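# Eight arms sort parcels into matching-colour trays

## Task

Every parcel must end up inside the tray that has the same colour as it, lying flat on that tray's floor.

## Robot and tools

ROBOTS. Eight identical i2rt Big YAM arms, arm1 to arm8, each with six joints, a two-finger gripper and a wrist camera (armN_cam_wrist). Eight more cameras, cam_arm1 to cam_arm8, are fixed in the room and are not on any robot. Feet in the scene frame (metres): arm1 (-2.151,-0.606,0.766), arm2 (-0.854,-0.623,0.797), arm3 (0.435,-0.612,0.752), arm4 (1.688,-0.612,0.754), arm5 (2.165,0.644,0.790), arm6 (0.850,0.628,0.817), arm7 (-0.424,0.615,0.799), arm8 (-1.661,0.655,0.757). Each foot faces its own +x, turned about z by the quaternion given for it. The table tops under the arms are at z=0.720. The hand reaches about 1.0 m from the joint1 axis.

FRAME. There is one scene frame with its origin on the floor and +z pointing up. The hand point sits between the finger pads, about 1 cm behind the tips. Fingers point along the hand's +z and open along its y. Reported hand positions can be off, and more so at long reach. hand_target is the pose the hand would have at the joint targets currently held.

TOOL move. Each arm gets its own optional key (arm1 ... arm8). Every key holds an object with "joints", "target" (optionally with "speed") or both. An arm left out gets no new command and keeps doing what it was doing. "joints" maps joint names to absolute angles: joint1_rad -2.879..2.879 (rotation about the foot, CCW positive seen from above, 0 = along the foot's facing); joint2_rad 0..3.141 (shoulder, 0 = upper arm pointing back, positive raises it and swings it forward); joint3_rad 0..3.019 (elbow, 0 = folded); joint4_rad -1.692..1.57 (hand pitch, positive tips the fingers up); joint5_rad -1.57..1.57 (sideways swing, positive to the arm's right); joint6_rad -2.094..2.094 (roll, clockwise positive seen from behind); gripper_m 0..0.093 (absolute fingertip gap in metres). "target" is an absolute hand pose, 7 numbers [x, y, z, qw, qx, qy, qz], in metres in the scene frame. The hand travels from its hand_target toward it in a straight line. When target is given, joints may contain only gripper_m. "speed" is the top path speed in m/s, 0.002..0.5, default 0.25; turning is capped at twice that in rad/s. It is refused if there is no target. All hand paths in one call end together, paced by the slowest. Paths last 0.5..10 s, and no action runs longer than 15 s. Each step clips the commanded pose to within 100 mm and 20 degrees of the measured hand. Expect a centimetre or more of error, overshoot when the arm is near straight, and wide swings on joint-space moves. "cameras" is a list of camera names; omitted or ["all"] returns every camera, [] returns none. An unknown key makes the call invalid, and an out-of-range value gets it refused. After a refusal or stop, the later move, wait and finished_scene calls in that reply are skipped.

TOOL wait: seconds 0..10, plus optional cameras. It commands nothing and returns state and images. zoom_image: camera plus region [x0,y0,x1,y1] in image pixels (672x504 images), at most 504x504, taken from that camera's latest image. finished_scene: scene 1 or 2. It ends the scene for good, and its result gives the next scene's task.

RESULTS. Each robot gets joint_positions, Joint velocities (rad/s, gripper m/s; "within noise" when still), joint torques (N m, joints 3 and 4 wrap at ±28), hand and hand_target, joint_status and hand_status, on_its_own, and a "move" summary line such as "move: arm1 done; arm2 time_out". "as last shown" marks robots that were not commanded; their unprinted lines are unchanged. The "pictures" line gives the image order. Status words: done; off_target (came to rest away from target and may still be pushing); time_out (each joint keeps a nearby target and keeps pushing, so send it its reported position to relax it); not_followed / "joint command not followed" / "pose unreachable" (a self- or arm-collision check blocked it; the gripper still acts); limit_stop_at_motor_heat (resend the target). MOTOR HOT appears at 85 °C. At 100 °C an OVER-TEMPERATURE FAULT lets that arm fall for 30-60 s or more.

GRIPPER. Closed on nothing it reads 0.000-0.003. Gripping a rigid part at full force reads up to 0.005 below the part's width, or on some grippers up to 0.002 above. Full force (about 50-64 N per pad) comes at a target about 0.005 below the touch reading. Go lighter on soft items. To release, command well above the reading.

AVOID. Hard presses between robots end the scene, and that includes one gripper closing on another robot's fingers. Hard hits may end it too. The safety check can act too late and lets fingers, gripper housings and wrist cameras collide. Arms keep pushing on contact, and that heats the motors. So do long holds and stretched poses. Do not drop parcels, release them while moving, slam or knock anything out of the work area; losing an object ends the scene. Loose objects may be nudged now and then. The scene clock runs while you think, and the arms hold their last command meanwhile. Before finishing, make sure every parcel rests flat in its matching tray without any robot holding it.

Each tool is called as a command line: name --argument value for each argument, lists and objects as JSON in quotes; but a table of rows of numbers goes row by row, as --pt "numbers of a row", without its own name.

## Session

move --cameras '["cam_arm1","cam_arm2","cam_arm3","cam_arm4","cam_arm5","cam_arm6","cam_arm7","cam_arm8"]'

Scene clock: 0.00 s.
Joint torques (N m): no reading
Heat: arm1: hottest joint1_rad 29 °C; arm2: hottest joint3_rad 31 °C; arm3: hottest joint2_rad 30 °C; arm4: hottest joint3_rad 36 °C; arm5: hottest joint3_rad 33 °C; arm6: hottest joint3_rad 32 °C; arm7: hottest joint3_rad 35 °C; arm8: hottest joint3_rad 30 °C.
Joint velocities: within noise
arm1.joint_positions: joint1_rad=+0.458 joint2_rad=+0.456 joint3_rad=+1.438 joint4_rad=-1.139 joint5_rad=+0.063 joint6_rad=-0.074 gripper_m=+0.09396
arm1.joint_status: not commanded
arm1.hand: x=-1.9866 y=-0.6052 z=+1.4040 quat_wxyz=(-0.650, +0.024, -0.759, +0.041) (m; scene frame)
arm1.hand_target: x=-1.9921 y=-0.6053 z=+1.4119 quat_wxyz=(-0.658, +0.023, -0.752, +0.041) (m; scene frame)
arm1.hand_status: not commanded
arm2.joint_positions: joint1_rad=-0.133 joint2_rad=+0.490 joint3_rad=+1.431 joint4_rad=-1.371 joint5_rad=+0.122 joint6_rad=+0.254 gripper_m=+0.09396
arm2.joint_status: not commanded
arm2.hand: x=-0.9557 y=-0.4897 z=+1.3731 quat_wxyz=(-0.193, +0.711, -0.448, -0.506) (m; scene frame)
arm2.hand_target: x=-0.9532 y=-0.4923 z=+1.3817 quat_wxyz=(-0.195, +0.705, -0.446, -0.516) (m; scene frame)
arm2.hand_status: not commanded
arm3.joint_positions: joint1_rad=+0.288 joint2_rad=+0.566 joint3_rad=+1.355 joint4_rad=-1.309 joint5_rad=+0.227 joint6_rad=-0.408 gripper_m=+0.09396
arm3.joint_status: not commanded
arm3.hand: x=+0.2384 y=-0.5089 z=+1.2929 quat_wxyz=(-0.272, +0.862, -0.018, -0.428) (m; scene frame)
arm3.hand_target: x=+0.2407 y=-0.5098 z=+1.3061 quat_wxyz=(-0.276, +0.854, -0.020, -0.440) (m; scene frame)
arm3.hand_status: not commanded
arm4.joint_positions: joint1_rad=-0.202 joint2_rad=+0.526 joint3_rad=+1.372 joint4_rad=-1.530 joint5_rad=+0.176 joint6_rad=+0.279 gripper_m=+0.09396
arm4.joint_status: not commanded
arm4.hand: x=+1.8391 y=-0.5129 z=+1.2624 quat_wxyz=(-0.405, +0.175, -0.887, -0.138) (m; scene frame)
arm4.hand_target: x=+1.8372 y=-0.5146 z=+1.2716 quat_wxyz=(-0.414, +0.173, -0.882, -0.143) (m; scene frame)
arm4.hand_status: not commanded
arm5.joint_positions: joint1_rad=+0.150 joint2_rad=+0.484 joint3_rad=+1.403 joint4_rad=-1.356 joint5_rad=-0.018 joint6_rad=+0.258 gripper_m=+0.09396
arm5.joint_status: not commanded
arm5.hand: x=+1.9905 y=+0.6571 z=+1.3561 quat_wxyz=(+0.044, +0.831, -0.149, -0.534) (m; scene frame)
arm5.hand_target: x=+1.9935 y=+0.6567 z=+1.3668 quat_wxyz=(+0.045, +0.825, -0.147, -0.545) (m; scene frame)
arm5.hand_status: not commanded
arm6.joint_positions: joint1_rad=+0.005 joint2_rad=+0.600 joint3_rad=+1.377 joint4_rad=-1.425 joint5_rad=+0.198 joint6_rad=-0.419 gripper_m=+0.09396
arm6.joint_status: not commanded
arm6.hand: x=+1.0055 y=+0.4776 z=+1.3387 quat_wxyz=(-0.341, -0.130, -0.883, +0.295) (m; scene frame)
arm6.hand_target: x=+1.0039 y=+0.4787 z=+1.3519 quat_wxyz=(-0.354, -0.130, -0.876, +0.302) (m; scene frame)
arm6.hand_status: not commanded
arm7.joint_positions: joint1_rad=-0.316 joint2_rad=+0.535 joint3_rad=+1.368 joint4_rad=-1.177 joint5_rad=-0.073 joint6_rad=-0.126 gripper_m=+0.09396
arm7.joint_status: not commanded
arm7.hand: x=-0.2873 y=+0.4416 z=+1.3804 quat_wxyz=(-0.508, -0.311, -0.757, +0.270) (m; scene frame)
arm7.hand_target: x=-0.2897 y=+0.4449 z=+1.3917 quat_wxyz=(-0.517, -0.307, -0.750, +0.275) (m; scene frame)
arm7.hand_status: not commanded
arm8.joint_positions: joint1_rad=+0.154 joint2_rad=+0.581 joint3_rad=+1.368 joint4_rad=-1.211 joint5_rad=-0.224 joint6_rad=+0.370 gripper_m=+0.09396
arm8.joint_status: not commanded
arm8.hand: x=-1.7287 y=+0.4302 z=+1.3236 quat_wxyz=(-0.435, -0.755, -0.361, +0.333) (m; scene frame)
arm8.hand_target: x=-1.7273 y=+0.4330 z=+1.3347 quat_wxyz=(-0.441, -0.748, -0.360, +0.341) (m; scene frame)
arm8.hand_status: not commanded
pictures: cam_arm1, cam_arm2, cam_arm3, cam_arm4, cam_arm5, cam_arm6, cam_arm7, cam_arm8

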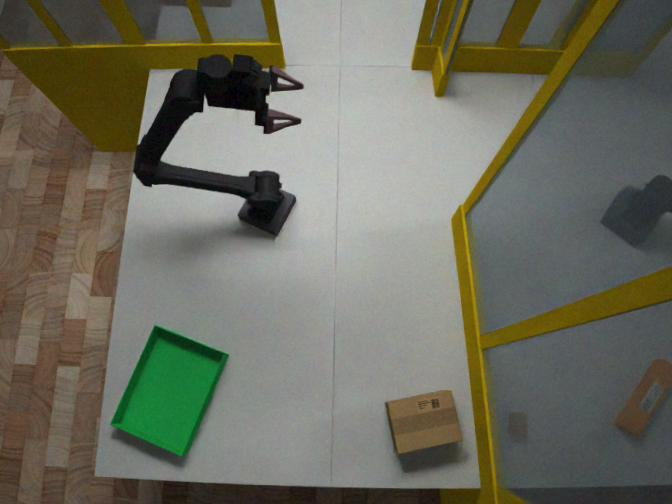

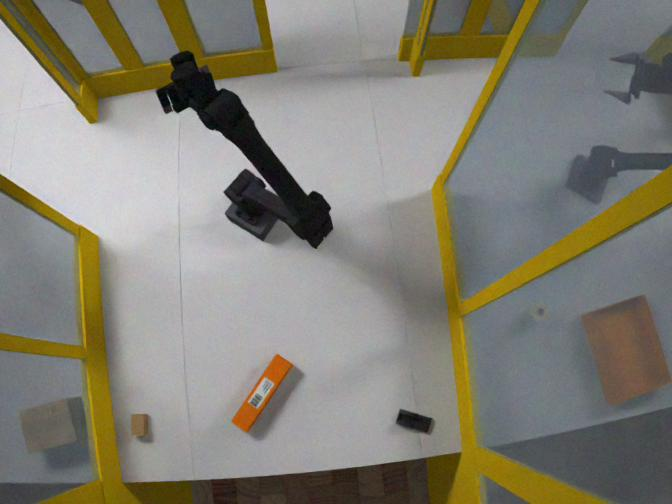

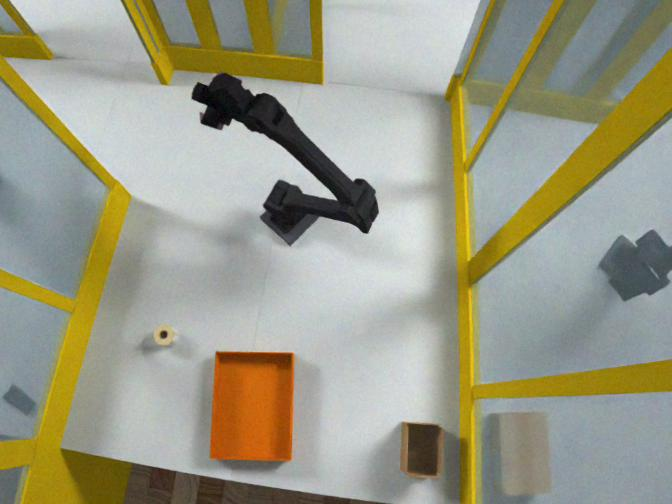

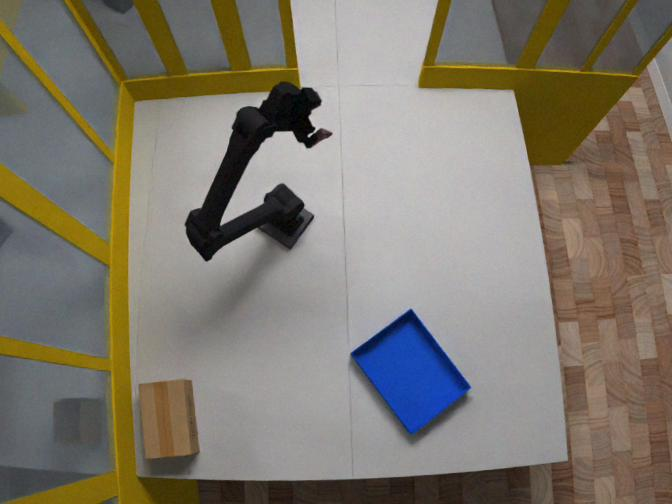

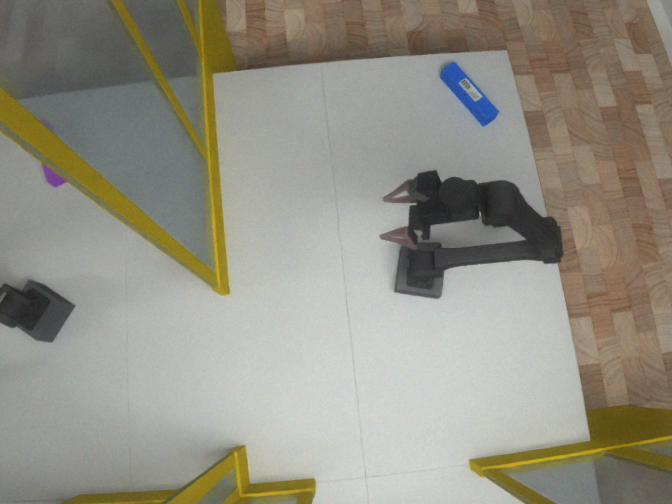

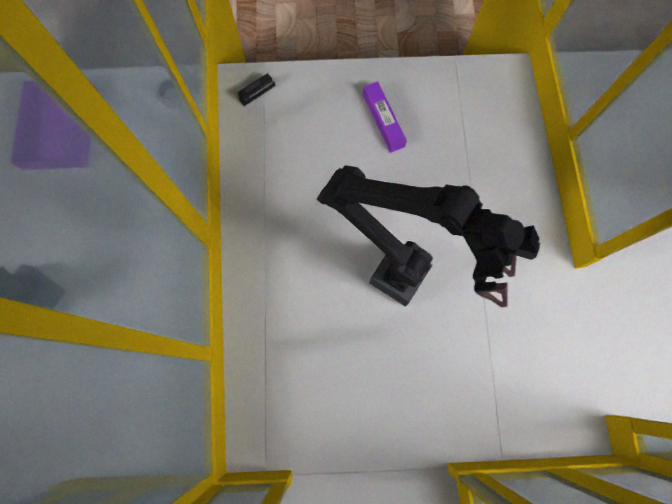

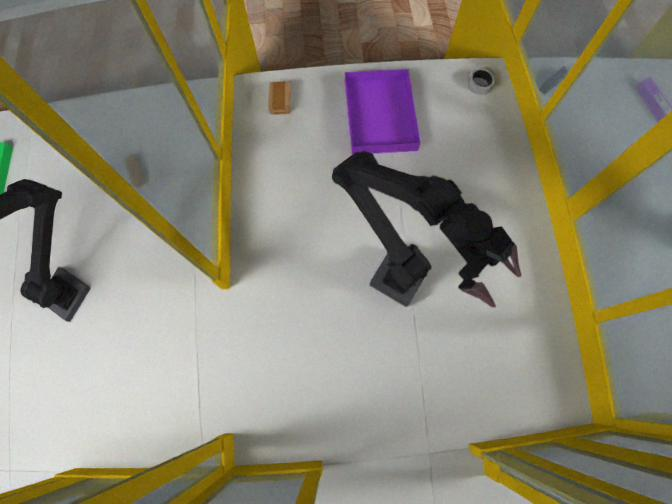

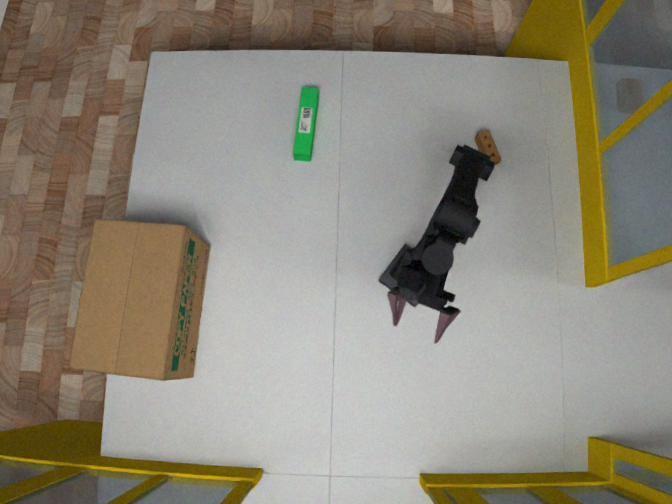

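move --arm1 '{"joints":{"joint1_rad":1.55,"joint2_rad":1.0,"joint3_rad":1.05,"joint4_rad":-1.62,"joint5_rad":0,"joint6_rad":0}}' --arm2 '{"joints":{"joint1_rad":2.18,"joint2_rad":1.0,"joint3_rad":1.05,"joint4_rad":-1.62,"joint5_rad":0,"joint6_rad":0.6}}' --arm3 '{"joints":{"joint1_rad":0.2,"joint2_rad":1.0,"joint3_rad":1.05,"joint4_rad":-1.62,"joint5_rad":0,"joint6_rad":-0.41}}' --arm4 '{"joints":{"joint1_rad":0.2,"joint2_rad":1.0,"joint3_rad":1.05,"joint4_rad":-1.62,"joint5_rad":0,"joint6_rad":0}}' --arm5 '{"joints":{"joint1_rad":-1.714,"joint2_rad":1.0,"joint3_rad":1.05,"joint4_rad":-1.62,"joint5_rad":0,"joint6_rad":-0.85}}' --arm6 '{"joints":{"joint1_rad":2.208,"joint2_rad":1.0,"joint3_rad":1.05,"joint4_rad":-1.62,"joint5_rad":0,"joint6_rad":-0.32}}' --arm7 '{"joints":{"joint1_rad":-1.25,"joint2_rad":1.0,"joint3_rad":1.05,"joint4_rad":-1.62,"joint5_rad":0,"joint6_rad":0}}' --arm8 '{"joints":{"joint1_rad":-1.946,"joint2_rad":1.0,"joint3_rad":1.05,"joint4_rad":-1.62,"joint5_rad":0,"joint6_rad":0.62}}' --cameras '[]'

move --arm2 '{"target":[-0.884,-1.233,0.89,0,0.896,0.445,0],"speed":0.3}' --arm5 '{"target":[2.451,1.312,0.89,0,-0.847,0.532,0],"speed":0.3}' --arm6 '{"target":[0.837,1.298,0.89,0,-0.816,0.578,0],"speed":0.3}' --arm8 '{"target":[-2.015,1.183,0.89,0,-0.695,0.719,0],"speed":0.3}' --cameras '["arm2_cam_wrist","arm5_cam_wrist","arm6_cam_wrist","arm8_cam_wrist"]'

Scene clock: 124.63 s.
Joint torques (N m): arm1=[2.14 -3.66 9.09 -0.12 0.04 0.07] | arm2=[0.91 -6.59 9.05 0.16 -0.04 0.05] | arm3=[-1.85 -7.3 10.62 -0.27 -0.3 -0.07] | arm4=[1.2 -4.19 10.85 -0.23 -0.13 -0.03] | arm5=[-1.14 -3.72 7.98 -0.1 -0.18 -0.14] | arm6=[0.15 -4.31 9.47 -0.17 0 -0.01] | arm7=[-1.03 -4.95 10.4 -0.23 0.02 0.21] | arm8=[1.26 -5.25 10.73 -0.53 0.02 0.02]
Heat: arm1: hottest joint3_rad 33 °C; arm2: hottest joint3_rad 38 °C; arm3: hottest joint3_rad 33 °C; arm4: hottest joint3_rad 43 °C; arm5: hottest joint3_rad 36 °C; arm6: hottest joint3_rad 36 °C; arm7: hottest joint3_rad 45 °C; arm8: hottest joint3_rad 39 °C.
move: arm1 done; arm2 done; arm3 done; arm4 done; arm5 done; arm6 done; arm7 done; arm8 done
Joint velocities: within noise
arm1.joint_positions: joint1_rad=+1.537 joint2_rad=+0.999 joint3_rad=+1.045 joint4_rad=-1.608 joint5_rad=+0.001 joint6_rad=-0.007 gripper_m=+0.09398
arm1.joint_status: all done
arm1.hand: x=-2.0378 y=-0.3726 z=+1.0215 quat_wxyz=(-0.003, +0.531, -0.847, +0.003) (m; scene frame)
arm1.hand_target: x=-2.0416 y=-0.3727 z=+1.0230 quat_wxyz=(+0.001, +0.534, -0.846, +0.005) (m; scene frame)
arm1.hand_status: not commanded
arm2.joint_positions: joint1_rad=+2.172 joint2_rad=+1.009 joint3_rad=+1.042 joint4_rad=-1.610 joint5_rad=+0.002 joint6_rad=+0.586 gripper_m=+0.09400
arm2.joint_status: all done
arm2.hand: x=-0.8702 y=-0.8803 z=+1.0510 quat_wxyz=(-0.004, +0.895, +0.446, +0.001) (m; scene frame)
arm2.hand_target: x=-0.8677 y=-0.8789 z=+1.0563 quat_wxyz=(+0.000, +0.896, +0.444, +0.000) (m; scene frame)
arm2.hand_status: not commanded
arm3.joint_positions: joint1_rad=+0.214 joint2_rad=+1.011 joint3_rad=+1.033 joint4_rad=-1.608 joint5_rad=+0.004 joint6_rad=-0.408 gripper_m=+0.09396
arm3.joint_status: all done
arm3.hand: x=+0.1979 y=-0.5132 z=+1.0009 quat_wxyz=(-0.002, +1.000, +0.006, +0.011) (m; scene frame)
arm3.hand_target: x=+0.1993 y=-0.5108 z=+1.0100 quat_wxyz=(-0.003, +1.000, +0.000, +0.003) (m; scene frame)
arm3.hand_status: not commanded
arm4.joint_positions: joint1_rad=+0.187 joint2_rad=+1.005 joint3_rad=+1.043 joint4_rad=-1.609 joint5_rad=+0.002 joint6_rad=+0.008 gripper_m=+0.09398
arm4.joint_status: all done
arm4.hand: x=+1.7992 y=-0.3754 z=+1.0053 quat_wxyz=(+0.007, +0.536, -0.844, +0.002) (m; scene frame)
arm4.hand_target: x=+1.7953 y=-0.3752 z=+1.0093 quat_wxyz=(+0.007, +0.545, -0.839, +0.001) (m; scene frame)
arm4.hand_status: not commanded
arm5.joint_positions: joint1_rad=-1.706 joint2_rad=+1.011 joint3_rad=+1.033 joint4_rad=-1.609 joint5_rad=+0.000 joint6_rad=-0.840 gripper_m=+0.09399
arm5.joint_status: all done
arm5.hand: x=+2.2630 y=+0.8788 z=+1.0424 quat_wxyz=(+0.004, +0.845, -0.534, +0.001) (m; scene frame)
arm5.hand_target: x=+2.2649 y=+0.8777 z=+1.0512 quat_wxyz=(-0.004, +0.846, -0.533, +0.000) (m; scene frame)
arm5.hand_status: not commanded
arm6.joint_positions: joint1_rad=+2.198 joint2_rad=+1.017 joint3_rad=+1.036 joint4_rad=-1.611 joint5_rad=+0.000 joint6_rad=-0.329 gripper_m=+0.09400
arm6.joint_status: all done
arm6.hand: x=+0.8484 y=+0.8855 z=+1.0669 quat_wxyz=(+0.009, +0.816, -0.578, +0.006) (m; scene frame)
arm6.hand_target: x=+0.8459 y=+0.8843 z=+1.0763 quat_wxyz=(+0.000, +0.816, -0.578, +0.000) (m; scene frame)
arm6.hand_status: not commanded
arm7.joint_positions: joint1_rad=-1.241 joint2_rad=+1.004 joint3_rad=+1.048 joint4_rad=-1.609 joint5_rad=-0.002 joint6_rad=-0.009 gripper_m=+0.09395
arm7.joint_status: all done
arm7.hand: x=-0.5025 y=+0.3678 z=+1.0557 quat_wxyz=(-0.001, -0.805, -0.593, +0.001) (m; scene frame)
arm7.hand_target: x=-0.5042 y=+0.3712 z=+1.0577 quat_wxyz=(+0.001, -0.810, -0.586, +0.000) (m; scene frame)
arm7.hand_status: not commanded
arm8.joint_positions: joint1_rad=-1.941 joint2_rad=+1.012 joint3_rad=+1.042 joint4_rad=-1.610 joint5_rad=-0.002 joint6_rad=+0.613 gripper_m=+0.09400
arm8.joint_status: all done
arm8.hand: x=-1.8055 y=+0.8693 z=+1.0104 quat_wxyz=(-0.002, -0.701, +0.714, -0.005) (m; scene frame)
arm8.hand_target: x=-1.8029 y=+0.8685 z=+1.0165 quat_wxyz=(+0.000, -0.696, +0.718, +0.000) (m; scene frame)
arm8.hand_status: not commanded
pictures: none
No camera images: "cameras" was empty.

Scene clock: 127.57 s.
Joint torques (N m): arm1=[1.85 -3.96 9.21 -0.17 0.04 0.06] | arm2=[0.85 -21.36 11.32 0.13 -0.06 0.08] | arm3=[-1.67 -7.24 10.62 -0.29 -0.3 -0.07] | arm4=[1.2 -4.19 10.85 -0.23 -0.13 -0.03] | arm5=[-2.26 -19.78 10.28 -0.12 -0.21 -0.14] | arm6=[0.09 -15.91 12.36 -0.18 0 0] | arm7=[-1.14 -5.13 10.35 -0.29 0 0.21] | arm8=[1.67 -19.14 14.32 -0.59 0.04 0.05]
Heat: arm1: hottest joint3_rad 33 °C; arm2: hottest joint3_rad 38 °C; arm3: hottest joint3_rad 33 °C; arm4: hottest joint3_rad 44 °C; arm5: hottest joint3_rad 37 °C; arm6: hottest joint3_rad 36 °C; arm7: hottest joint3_rad 45 °C; arm8: hottest joint3_rad 39 °C.
move: arm2 off_target; arm5 off_target; arm6 off_target; arm8 off_target
Joint velocities: within noise
arm1, arm3, arm4, arm7: as last shown
arm2.joint_positions: joint1_rad=+2.175 joint2_rad=+1.992 joint3_rad=+1.680 joint4_rad=-1.278 joint5_rad=+0.002 joint6_rad=+0.587 gripper_m=+0.09400
arm2.joint_status: not commanded
arm2.hand: x=-0.8884 y=-1.2195 z=+0.8820 quat_wxyz=(-0.009, +0.894, +0.447, +0.004) (m; scene frame)
arm2.hand_target: x=-0.8839 y=-1.2325 z=+0.8900 quat_wxyz=(+0.000, +0.896, +0.445, +0.000) (m; scene frame)
arm2.hand_status: off_target (0.016 m and 1.2 deg from the pose sent, 0.388 m and 0.5 deg at the start)
arm3.hand_target: x=+0.1993 y=-0.5107 z=+1.0100 quat_wxyz=(-0.003, +1.000, +0.000, +0.003) (m; scene frame)
arm5.joint_positions: joint1_rad=-1.707 joint2_rad=+2.387 joint3_rad=+2.353 joint4_rad=-1.573 joint5_rad=+0.000 joint6_rad=-0.844 gripper_m=+0.09399
arm5.joint_status: not commanded
arm5.hand: x=+2.4419 y=+1.3047 z=+0.8770 quat_wxyz=(+0.014, +0.846, -0.533, +0.003) (m; scene frame)
arm5.hand_target: x=+2.4506 y=+1.3114 z=+0.8902 quat_wxyz=(-0.001, +0.847, -0.532, +0.000) (m; scene frame)
arm5.hand_status: off_target (0.017 m and 1.7 deg from the pose sent, 0.496 m and 0.6 deg at the start)
arm6.joint_positions: joint1_rad=+2.200 joint2_rad=+2.171 joint3_rad=+1.916 joint4_rad=-1.345 joint5_rad=+0.000 joint6_rad=-0.327 gripper_m=+0.09400
arm6.joint_status: not commanded
arm6.hand: x=+0.8431 y=+1.2826 z=+0.8796 quat_wxyz=(+0.012, +0.816, -0.578, +0.008) (m; scene frame)
arm6.hand_target: x=+0.8370 y=+1.2972 z=+0.8903 quat_wxyz=(+0.000, +0.816, -0.578, +0.000) (m; scene frame)
arm6.hand_status: off_target (0.020 m and 1.6 deg from the pose sent, 0.449 m and 1.2 deg at the start)
arm8.joint_positions: joint1_rad=-1.941 joint2_rad=+2.032 joint3_rad=+1.851 joint4_rad=-1.411 joint5_rad=-0.002 joint6_rad=+0.618 gripper_m=+0.09400
arm8.joint_status: not commanded
arm8.hand: x=-2.0092 y=+1.1703 z=+0.8813 quat_wxyz=(-0.003, -0.699, +0.715, -0.011) (m; scene frame)
arm8.hand_target: x=-2.0145 y=+1.1825 z=+0.8901 quat_wxyz=(+0.000, -0.695, +0.719, +0.001) (m; scene frame)
arm8.hand_status: off_target (0.016 m and 1.5 deg from the pose sent, 0.396 m and 1.1 deg at the start)
pictures: arm2_cam_wrist, arm5_cam_wrist, arm6_cam_wrist, arm8_cam_wrist
camera_calibration:
arm2_cam_wrist: T_world_to_cam=[[-0.796824, 0.603673, 0.0254914, 0.00457603], [0.497066, 0.630954, 0.595669, 0.690061], [0.343505, 0.487314, -0.802825, 1.72809], [0, 0, 0, 1]] pos_world=[-0.932968, -1.28028, 0.976188]
arm5_cam_wrist: T_world_to_cam=[[0.906582, 0.421739, -0.0156574, -2.74916], [0.34971, -0.729944, 0.587269, -0.40905], [0.236245, -0.537883, -0.809241, 0.958724], [0, 0, 0, 1]] pos_world=[2.40889, 1.37653, 0.973016]
arm6_cam_wrist: T_world_to_cam=[[0.94092, 0.338618, -0.00260217, -1.22681], [0.27306, -0.754162, 0.597225, 0.217567], [0.200269, -0.562652, -0.80207, 1.38266], [0, 0, 0, 1]] pos_world=[0.81802, 1.35746, 0.975863]
arm8_cam_wrist: T_world_to_cam=[[0.999591, -0.0285647, 0.00129609, 2.04161], [-0.023489, -0.794435, 0.606894, 0.351926], [-0.0163061, -0.606677, -0.794781, 1.49815], [0, 0, 0, 1]] pos_world=[-2.00808, 1.24679, 0.974474]

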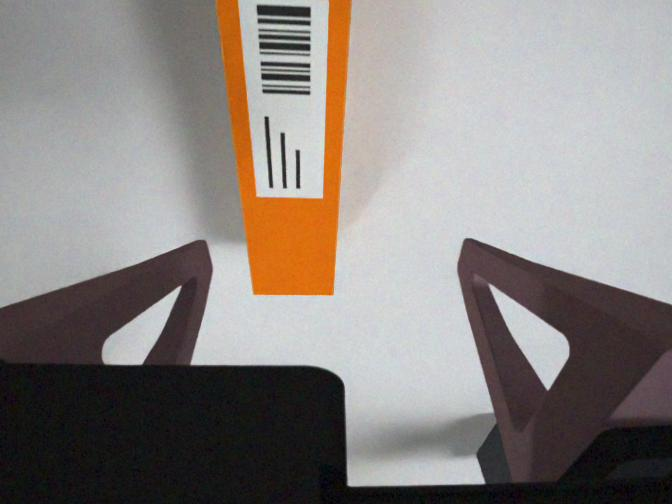

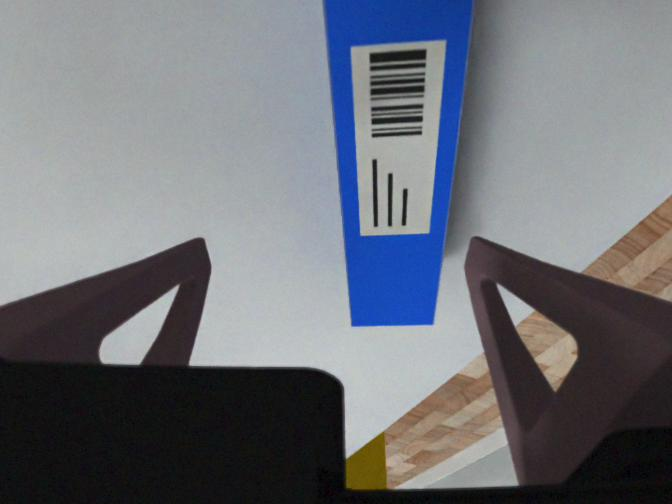

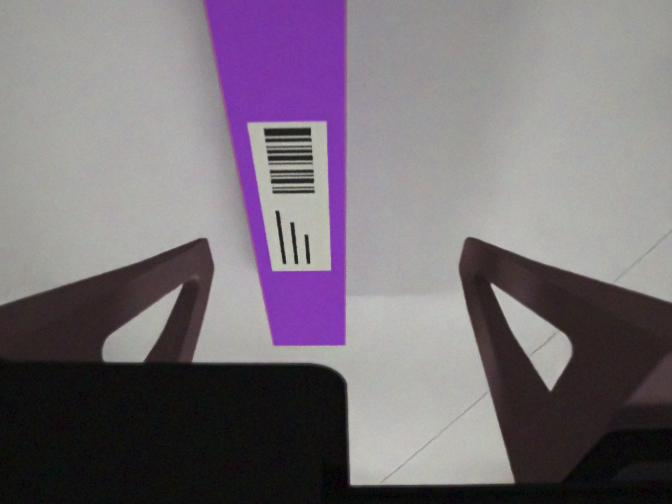

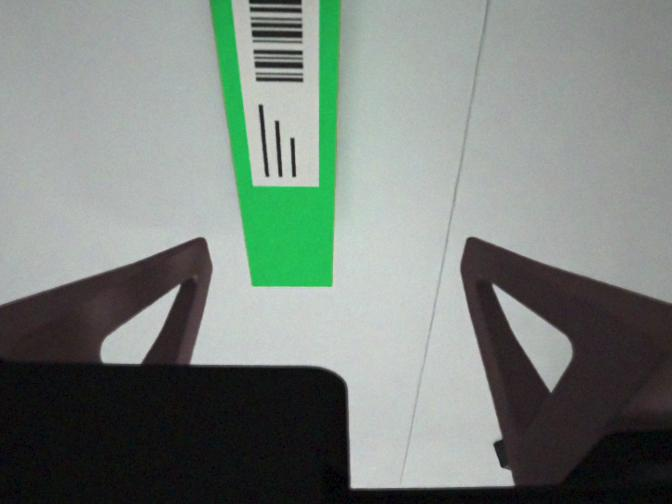

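move --arm2 '{"target":[-0.8755,-1.259,0.82,0,0.906,0.4226,0],"speed":0.25}' --arm5 '{"target":[2.481,1.324,0.82,0,-0.8634,0.5045,0],"speed":0.25}' --arm6 '{"target":[0.823,1.257,0.82,0,-0.8226,0.5686,0],"speed":0.25}' --arm8 '{"target":[-2.042,1.208,0.82,0,-0.6865,0.7271,0],"speed":0.25}' --cameras '["arm2_cam_wrist","arm5_cam_wrist","arm6_cam_wrist","arm8_cam_wrist","cam_arm6"]'

Scene clock: 174.90 s.
Joint torques (N m): arm1=[2.2 -3.6 9.06 -0.08 0.03 0.08] | arm2=[0.62 -23.71 10.7 0.79 -0.05 0.09] | arm3=[-1.73 -7.3 10.61 -0.29 -0.3 -0.06] | arm4=[1.2 -4.19 10.85 -0.24 -0.13 -0.03] | arm5=[-1.44 -22.12 10.09 0.27 -0.18 -0.16] | arm6=[-0.03 -18.37 7.39 0.49 0 0] | arm7=[-1.08 -4.95 10.37 -0.23 0.01 0.2] | arm8=[2.49 -21.89 13.89 -0.05 0.05 0.04]
Heat: arm1: hottest joint3_rad 34 °C; arm2: hottest joint3_rad 40 °C; arm3: hottest joint3_rad 33 °C; arm4: hottest joint3_rad 48 °C; arm5: hottest joint3_rad 41 °C; arm6: hottest joint3_rad 39 °C; arm7: hottest joint3_rad 46 °C; arm8: hottest joint3_rad 46 °C.
move: arm2 off_target; arm5 off_target; arm6 off_target; arm8 off_target
Joint velocities: within noise
arm1, arm3, arm4, arm7: as last shown
arm2.joint_positions: joint1_rad=+2.193 joint2_rad=+2.132 joint3_rad=+1.706 joint4_rad=-1.191 joint5_rad=+0.002 joint6_rad=+0.651 gripper_m=+0.09400
arm2.joint_status: not commanded
arm2.hand: x=-0.8785 y=-1.2397 z=+0.8084 quat_wxyz=(-0.022, +0.904, +0.426, +0.010) (m; scene frame)
arm2.hand_target: x=-0.8754 y=-1.2583 z=+0.8206 quat_wxyz=(+0.000, +0.906, +0.423, +0.000) (m; scene frame)
arm2.hand_status: off_target (0.023 m and 2.8 deg from the pose sent, 0.075 m and 3.3 deg at the start)
arm5.joint_positions: joint1_rad=-1.745 joint2_rad=+2.530 joint3_rad=+2.401 joint4_rad=-1.512 joint5_rad=+0.000 joint6_rad=-0.938 gripper_m=+0.09399
arm5.joint_status: not commanded
arm5.hand: x=+2.4737 y=+1.3081 z=+0.7935 quat_wxyz=(+0.031, +0.860, -0.509, +0.003) (m; scene frame)
arm5.hand_target: x=+2.4805 y=+1.3226 z=+0.8204 quat_wxyz=(+0.000, +0.863, -0.505, +0.000) (m; scene frame)
arm5.hand_status: off_target (0.032 m and 3.7 deg from the pose sent, 0.072 m and 4.2 deg at the start)
arm6.joint_positions: joint1_rad=+2.225 joint2_rad=+2.171 joint3_rad=+1.699 joint4_rad=-1.140 joint5_rad=+0.000 joint6_rad=-0.326 gripper_m=+0.09400
arm6.joint_status: not commanded
arm6.hand: x=+0.8283 y=+1.2494 z=+0.8022 quat_wxyz=(+0.017, +0.823, -0.568, +0.013) (m; scene frame)
arm6.hand_target: x=+0.8230 y=+1.2567 z=+0.8199 quat_wxyz=(+0.000, +0.823, -0.569, +0.000) (m; scene frame)
arm6.hand_status: off_target (0.020 m and 2.4 deg from the pose sent, 0.068 m and 2.1 deg at the start)
arm8.joint_positions: joint1_rad=-1.938 joint2_rad=+2.192 joint3_rad=+1.913 joint4_rad=-1.342 joint5_rad=-0.002 joint6_rad=+0.654 gripper_m=+0.09400
arm8.joint_status: not commanded
arm8.hand: x=-2.0276 y=+1.1947 z=+0.8050 quat_wxyz=(-0.005, -0.687, +0.727, -0.025) (m; scene frame)
arm8.hand_target: x=-2.0414 y=+1.2072 z=+0.8206 quat_wxyz=(+0.000, -0.686, +0.727, +0.000) (m; scene frame)
arm8.hand_status: off_target (0.025 m and 2.9 deg from the pose sent, 0.079 m and 2.4 deg at the start)
pictures: arm2_cam_wrist, arm5_cam_wrist, arm6_cam_wrist, arm8_cam_wrist, cam_arm6
camera_calibration:
arm2_cam_wrist: T_world_to_cam=[[-0.768178, 0.638782, 0.0431151, 0.0810422], [0.525677, 0.590854, 0.612008, 0.703947], [0.365465, 0.492796, -0.789675, 1.69091], [0, 0, 0, 1]] pos_world=[-0.925762, -1.30097, 0.900951]
arm5_cam_wrist: T_world_to_cam=[[0.881043, 0.470922, -0.0446798, -2.75888], [0.400185, -0.69166, 0.601214, -0.5546], [0.252222, -0.547575, -0.797838, 0.849486], [0, 0, 0, 1]] pos_world=[2.43837, 1.38078, 0.887919]
arm6_cam_wrist: T_world_to_cam=[[0.932509, 0.36108, -0.00694601, -1.21948], [0.290808, -0.739345, 0.607289, 0.201527], [0.214145, -0.568323, -0.79445, 1.29425], [0, 0, 0, 1]] pos_world=[0.801411, 1.32488, 0.897359]
arm8_cam_wrist: T_world_to_cam=[[0.997873, -0.0622265, 0.0194346, 2.08299], [-0.0607251, -0.77881, 0.624313, 0.309024], [-0.0237129, -0.624165, -0.780932, 1.44677], [0, 0, 0, 1]] pos_world=[-2.02549, 1.27331, 0.896421]

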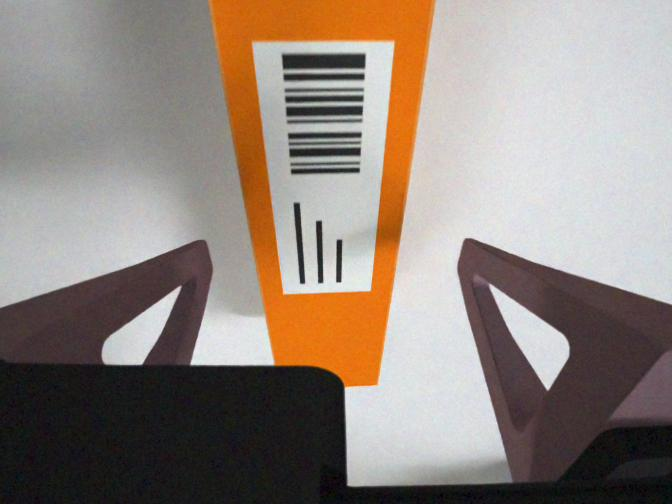

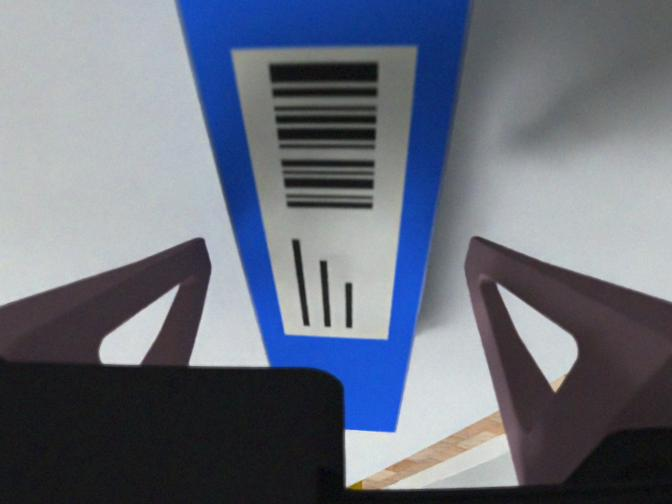

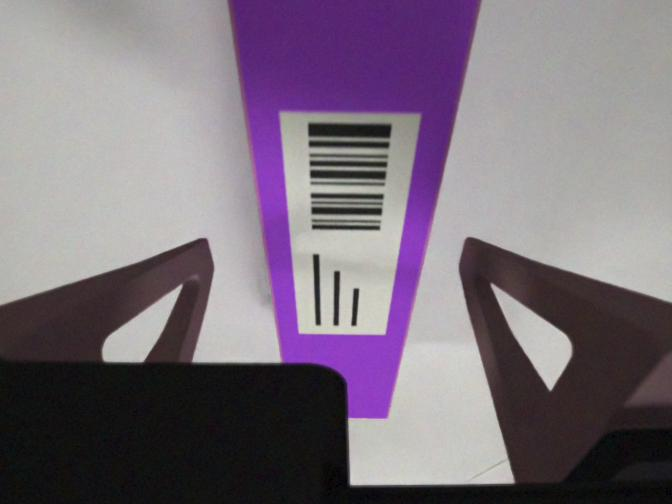

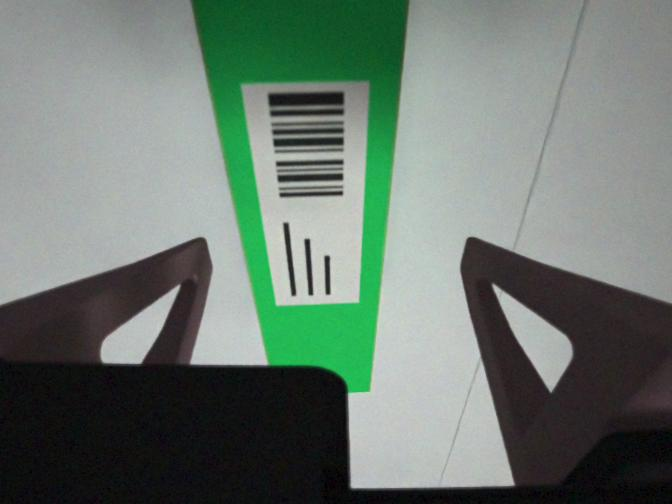

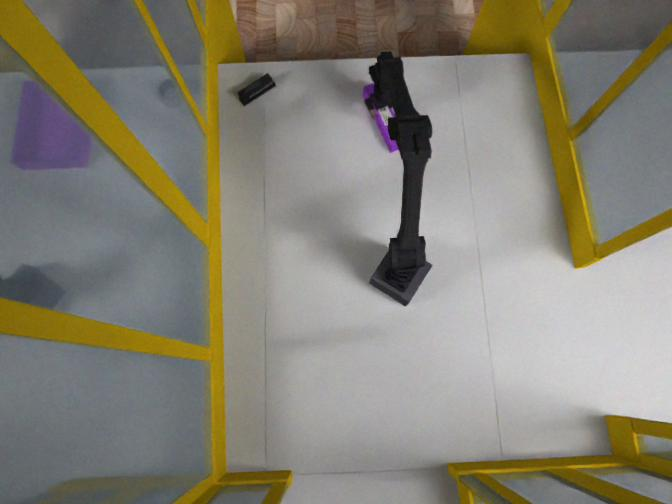

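move --arm2 '{"target":[-0.878,-1.257,0.775,0,0.906,0.4226,0],"speed":0.08}' --arm5 '{"target":[2.472,1.320,0.775,0,-0.8634,0.5045,0],"speed":0.08}' --arm6 '{"target":[0.832,1.249,0.775,0,-0.8226,0.5686,0],"speed":0.08}' --arm8 '{"target":[-2.049,1.2055,0.775,0,-0.6865,0.7271,0],"speed":0.08}' --cameras '["arm2_cam_wrist","arm5_cam_wrist","arm6_cam_wrist","arm8_cam_wrist"]'

Scene clock: 270.37 s.
Joint torques (N m): arm1=[2.08 -3.25 9.11 -0.23 0.03 0.07] | arm2=[0.32 -22.83 7.28 0.92 -0.03 0.03] | arm3=[-1.73 -7.18 10.62 -0.31 -0.3 -0.06] | arm4=[1.2 -4.19 10.85 -0.23 -0.13 -0.03] | arm5=[0.15 -22.59 6.67 0.62 -0.27 -0.08] | arm6=[-0.97 -15.27 7.13 0.59 0.02 -0.13] | arm7=[-0.85 -5.01 10.37 -0.25 0 0.2] | arm8=[2.55 -20.72 10.17 0.29 0.06 0.02]
Heat: arm1: hottest joint3_rad 35 °C; arm2: hottest joint3_rad 46 °C; arm3: hottest joint3_rad 34 °C; arm4: hottest joint3_rad 50 °C; arm5: hottest joint2_rad 45 °C; arm6: hottest joint3_rad 37 °C; arm7: hottest joint3_rad 47 °C; arm8: hottest joint3_rad 48 °C.
move: arm2 off_target; arm5 off_target; arm6 done; arm8 off_target
Joint velocities: within noise
arm1, arm3, arm4, arm7: as last shown
arm2.joint_positions: joint1_rad=+2.193 joint2_rad=+2.167 joint3_rad=+1.706 joint4_rad=-1.100 joint5_rad=+0.002 joint6_rad=+0.651 gripper_m=+0.09400
arm2.joint_status: not commanded
arm2.hand: x=-0.8792 y=-1.2576 z=+0.7869 quat_wxyz=(+0.003, +0.904, +0.427, -0.003) (m; scene frame)
arm2.hand_target: x=-0.8780 y=-1.2569 z=+0.7753 quat_wxyz=(+0.000, +0.906, +0.423, +0.000) (m; scene frame)
arm2.hand_status: off_target (0.012 m and 0.7 deg from the pose sent, 0.038 m and 2.8 deg at the start)
arm5.joint_positions: joint1_rad=-1.744 joint2_rad=+2.530 joint3_rad=+2.327 joint4_rad=-1.403 joint5_rad=+0.000 joint6_rad=-0.938 gripper_m=+0.09399
arm5.joint_status: not commanded
arm5.hand: x=+2.4753 y=+1.3120 z=+0.7652 quat_wxyz=(+0.014, +0.861, -0.509, +0.002) (m; scene frame)
arm5.hand_target: x=+2.4719 y=+1.3199 z=+0.7750 quat_wxyz=(+0.000, +0.863, -0.504, +0.000) (m; scene frame)
arm5.hand_status: off_target (0.013 m and 1.7 deg from the pose sent, 0.022 m and 3.7 deg at the start)
arm6.joint_positions: joint1_rad=+2.225 joint2_rad=+2.171 joint3_rad=+1.634 joint4_rad=-1.037 joint5_rad=+0.000 joint6_rad=-0.326 gripper_m=+0.09400
arm6.joint_status: not commanded
arm6.hand: x=+0.8284 y=+1.2468 z=+0.7803 quat_wxyz=(+0.002, +0.823, -0.568, +0.001) (m; scene frame)
arm6.hand_target: x=+0.8320 y=+1.2489 z=+0.7750 quat_wxyz=(+0.000, +0.823, -0.569, +0.000) (m; scene frame)
arm6.hand_status: done (0.007 m and 0.2 deg from the pose sent, 0.027 m and 2.4 deg at the start)
arm8.joint_positions: joint1_rad=-1.927 joint2_rad=+2.221 joint3_rad=+1.913 joint4_rad=-1.260 joint5_rad=-0.002 joint6_rad=+0.664 gripper_m=+0.09400
arm8.joint_status: not commanded
arm8.hand: x=-2.0440 y=+1.2047 z=+0.7857 quat_wxyz=(-0.001, -0.687, +0.726, +0.001) (m; scene frame)
arm8.hand_target: x=-2.0488 y=+1.2053 z=+0.7751 quat_wxyz=(+0.000, -0.687, +0.727, +0.000) (m; scene frame)
arm8.hand_status: off_target (0.012 m and 0.2 deg from the pose sent, 0.038 m and 3.0 deg at the start)
pictures: arm2_cam_wrist, arm5_cam_wrist, arm6_cam_wrist, arm8_cam_wrist
camera_calibration:
arm2_cam_wrist: T_world_to_cam=[[-0.768106, 0.640264, 0.00869161, 0.121893], [0.526978, 0.624373, 0.576587, 0.799204], [0.363741, 0.44746, -0.816989, 1.64603], [0, 0, 0, 1]] pos_world=[-0.926266, -1.31358, 0.882921]
arm5_cam_wrist: T_world_to_cam=[[0.881125, 0.472601, -0.0163628, -2.78748], [0.391889, -0.710403, 0.584595, -0.477648], [0.264656, -0.521513, -0.811161, 0.773952], [0, 0, 0, 1]] pos_world=[2.43847, 1.38167, 0.861419]
arm6_cam_wrist: T_world_to_cam=[[0.932644, 0.360754, 0.00557174, -1.22822], [0.291324, -0.762078, 0.578245, 0.26353], [0.212851, -0.537674, -0.815844, 1.25491], [0, 0, 0, 1]] pos_world=[0.801612, 1.31865, 0.878272]
arm8_cam_wrist: T_world_to_cam=[[0.998061, -0.0608702, -0.0129957, 2.12453], [-0.0414308, -0.805525, 0.591112, 0.425538], [-0.0464495, -0.589428, -0.806485, 1.36936], [0, 0, 0, 1]] pos_world=[-2.03917, 1.27924, 0.880435]

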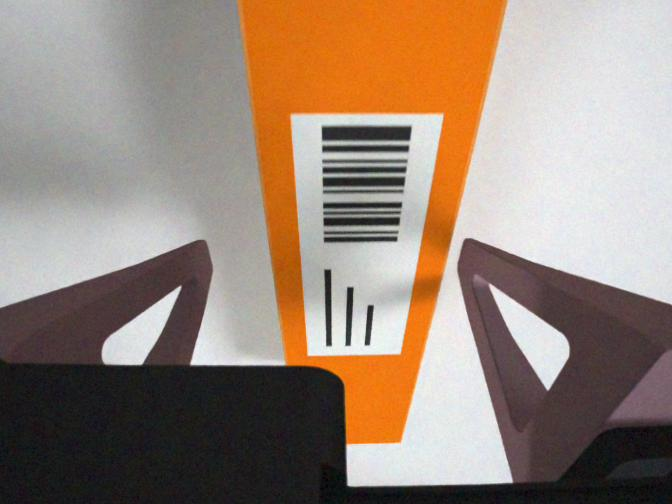

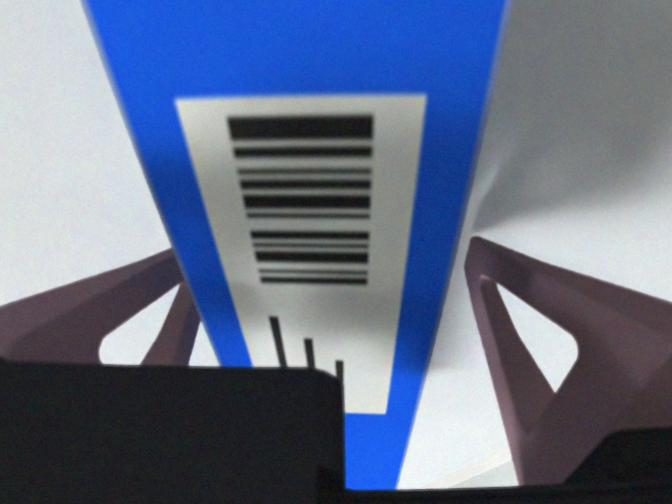

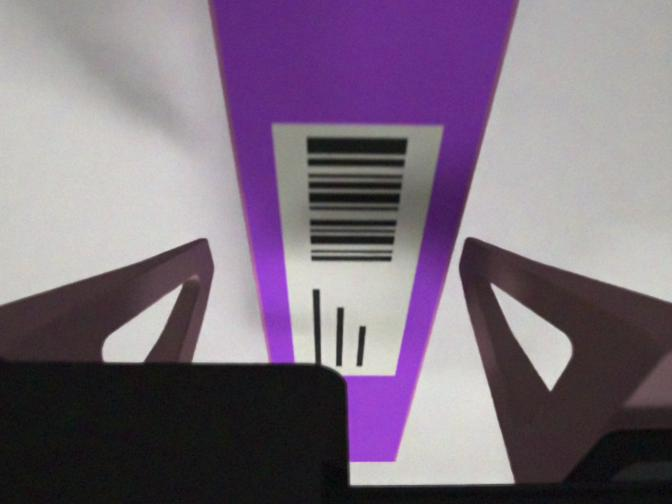

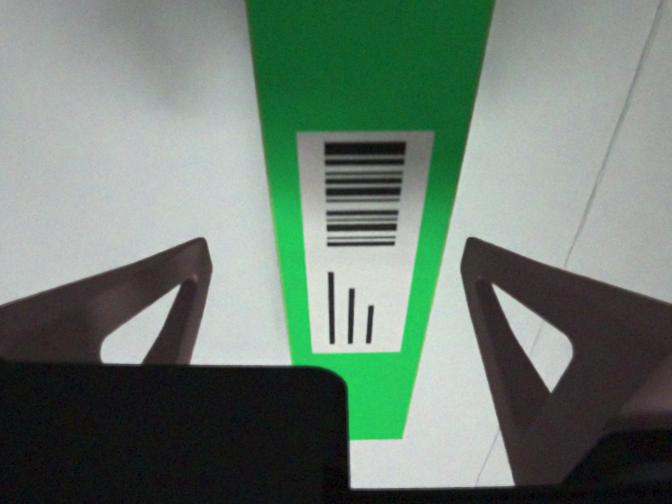

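move --arm2 '{"target":[-0.882,-1.253,0.745,0,0.906,0.4226,0],"speed":0.05}' --arm5 '{"target":[2.472,1.320,0.767,0,-0.8634,0.5045,0],"speed":0.05}' --arm6 '{"target":[0.838,1.251,0.753,0,-0.8226,0.5686,0],"speed":0.05}' --arm8 '{"target":[-2.040,1.2055,0.745,0,-0.6865,0.7271,0],"speed":0.05}' --cameras '["arm2_cam_wrist","arm5_cam_wrist","arm6_cam_wrist","arm8_cam_wrist"]'

Scene clock: 294.80 s.
Joint torques (N m): arm1=[2.37 -3.49 9.11 -0.18 0.06 0.08] | arm2=[-0.21 -22.77 7.16 0.92 -0.04 -0.03] | arm3=[-1.79 -7.3 10.63 -0.29 -0.3 -0.07] | arm4=[1.2 -4.19 10.85 -0.23 -0.13 -0.03] | arm5=[0.15 -22.18 6.87 0.7 -0.24 -0.05] | arm6=[-1.44 -15.03 7.12 0.58 0.01 -0.18] | arm7=[-1.14 -5.07 10.37 -0.28 0.02 0.21] | arm8=[1.55 -20.54 8.92 0.29 0.05 -0.05]
Heat: arm1: hottest joint3_rad 36 °C; arm2: hottest joint3_rad 43 °C; arm3: hottest joint3_rad 34 °C; arm4: hottest joint3_rad 50 °C; arm5: hottest joint2_rad 45 °C; arm6: hottest joint2_rad 36 °C; arm7: hottest joint3_rad 47 °C; arm8: hottest joint3_rad 45 °C.
move: arm2 off_target; arm5 done; arm6 done; arm8 off_target
Joint velocities: within noise
arm1, arm3, arm4, arm7: as last shown
arm2.joint_positions: joint1_rad=+2.193 joint2_rad=+2.196 joint3_rad=+1.671 joint4_rad=-1.036 joint5_rad=+0.002 joint6_rad=+0.651 gripper_m=+0.09400
arm2.joint_status: not commanded
arm2.hand: x=-0.8790 y=-1.2537 z=+0.7570 quat_wxyz=(+0.003, +0.904, +0.427, -0.003) (m; scene frame)
arm2.hand_target: x=-0.8819 y=-1.2527 z=+0.7451 quat_wxyz=(+0.000, +0.906, +0.423, +0.000) (m; scene frame)
arm2.hand_status: off_target (0.012 m and 0.7 deg from the pose sent, 0.042 m and 0.7 deg at the start)
arm5.joint_positions: joint1_rad=-1.744 joint2_rad=+2.530 joint3_rad=+2.318 joint4_rad=-1.387 joint5_rad=+0.000 joint6_rad=-0.938 gripper_m=+0.09399
arm5.joint_status: not commanded
arm5.hand: x=+2.4757 y=+1.3129 z=+0.7618 quat_wxyz=(+0.011, +0.861, -0.509, +0.001) (m; scene frame)
arm5.hand_target: x=+2.4720 y=+1.3199 z=+0.7670 quat_wxyz=(+0.000, +0.863, -0.505, +0.000) (m; scene frame)
arm5.hand_status: done (0.010 m and 1.3 deg from the pose sent, 0.009 m and 1.7 deg at the start)
arm6.joint_positions: joint1_rad=+2.220 joint2_rad=+2.202 joint3_rad=+1.629 joint4_rad=-0.999 joint5_rad=+0.000 joint6_rad=-0.331 gripper_m=+0.09400
arm6.joint_status: not commanded
arm6.hand: x=+0.8314 y=+1.2488 z=+0.7604 quat_wxyz=(+0.000, +0.823, -0.568, +0.000) (m; scene frame)
arm6.hand_target: x=+0.8379 y=+1.2508 z=+0.7530 quat_wxyz=(+0.000, +0.823, -0.569, +0.000) (m; scene frame)
arm6.hand_status: done (0.010 m and 0.1 deg from the pose sent, 0.029 m and 0.2 deg at the start)
arm8.joint_positions: joint1_rad=-1.927 joint2_rad=+2.236 joint3_rad=+1.870 joint4_rad=-1.190 joint5_rad=-0.002 joint6_rad=+0.665 gripper_m=+0.09400
arm8.joint_status: not commanded
arm8.hand: x=-2.0437 y=+1.2043 z=+0.7607 quat_wxyz=(+0.000, -0.687, +0.726, +0.007) (m; scene frame)
arm8.hand_target: x=-2.0398 y=+1.2052 z=+0.7452 quat_wxyz=(+0.000, -0.687, +0.727, +0.000) (m; scene frame)
arm8.hand_status: off_target (0.016 m and 0.8 deg from the pose sent, 0.041 m and 0.2 deg at the start)
pictures: arm2_cam_wrist, arm5_cam_wrist, arm6_cam_wrist, arm8_cam_wrist
camera_calibration:
arm2_cam_wrist: T_world_to_cam=[[-0.768113, 0.640249, 0.00915353, 0.119376], [0.526952, 0.62394, 0.57708, 0.813063], [0.363763, 0.448086, -0.816637, 1.62033], [0, 0, 0, 1]] pos_world=[-0.926166, -1.30978, 0.852923]
arm5_cam_wrist: T_world_to_cam=[[0.88115, 0.472705, -0.0111948, -2.79235], [0.390322, -0.713812, 0.581482, -0.464589], [0.266878, -0.516742, -0.813482, 0.761576], [0, 0, 0, 1]] pos_world=[2.43857, 1.38186, 0.858419]
arm6_cam_wrist: T_world_to_cam=[[0.932507, 0.361094, 0.00639037, -1.2326], [0.291697, -0.76349, 0.576191, 0.278686], [0.212939, -0.535439, -0.81729, 1.23747], [0, 0, 0, 1]] pos_world=[0.804612, 1.32045, 0.858673]
arm8_cam_wrist: T_world_to_cam=[[0.997923, -0.061028, -0.0205996, 2.12959], [-0.0375762, -0.811349, 0.583354, 0.460871], [-0.0523144, -0.581368, -0.811957, 1.33147], [0, 0, 0, 1]] pos_world=[-2.03819, 1.27797, 0.856116]

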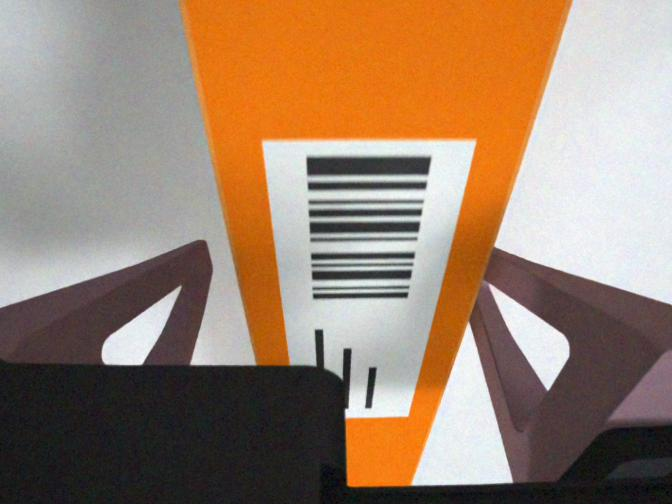

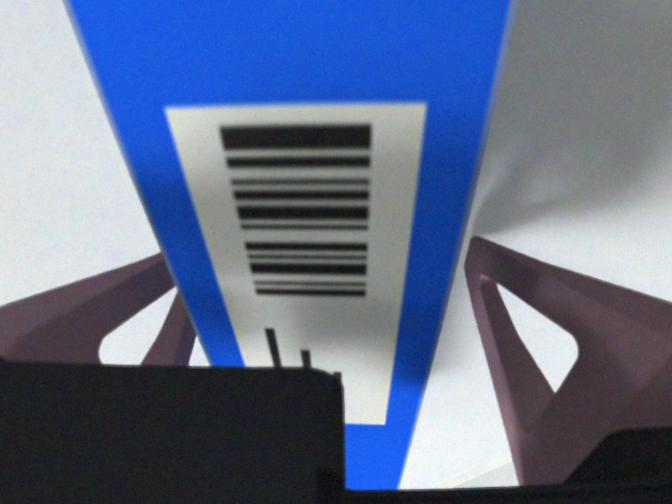

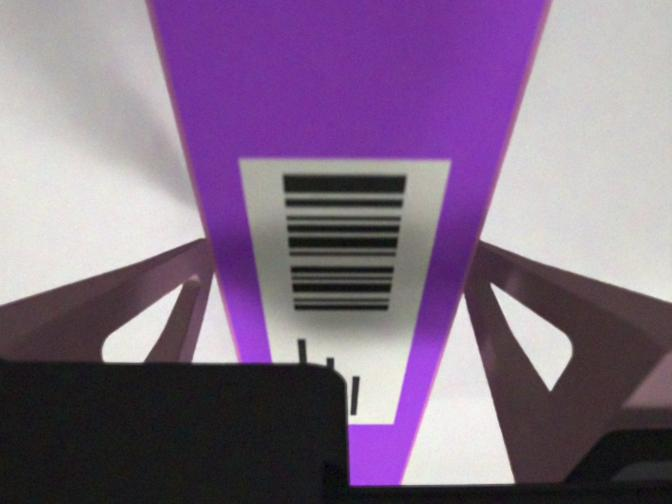

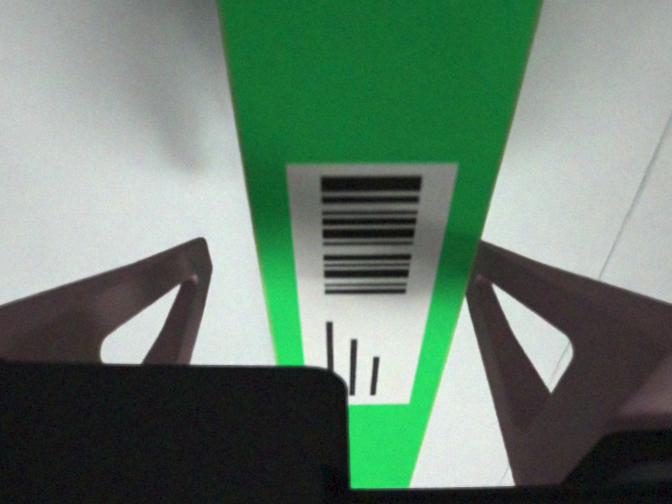

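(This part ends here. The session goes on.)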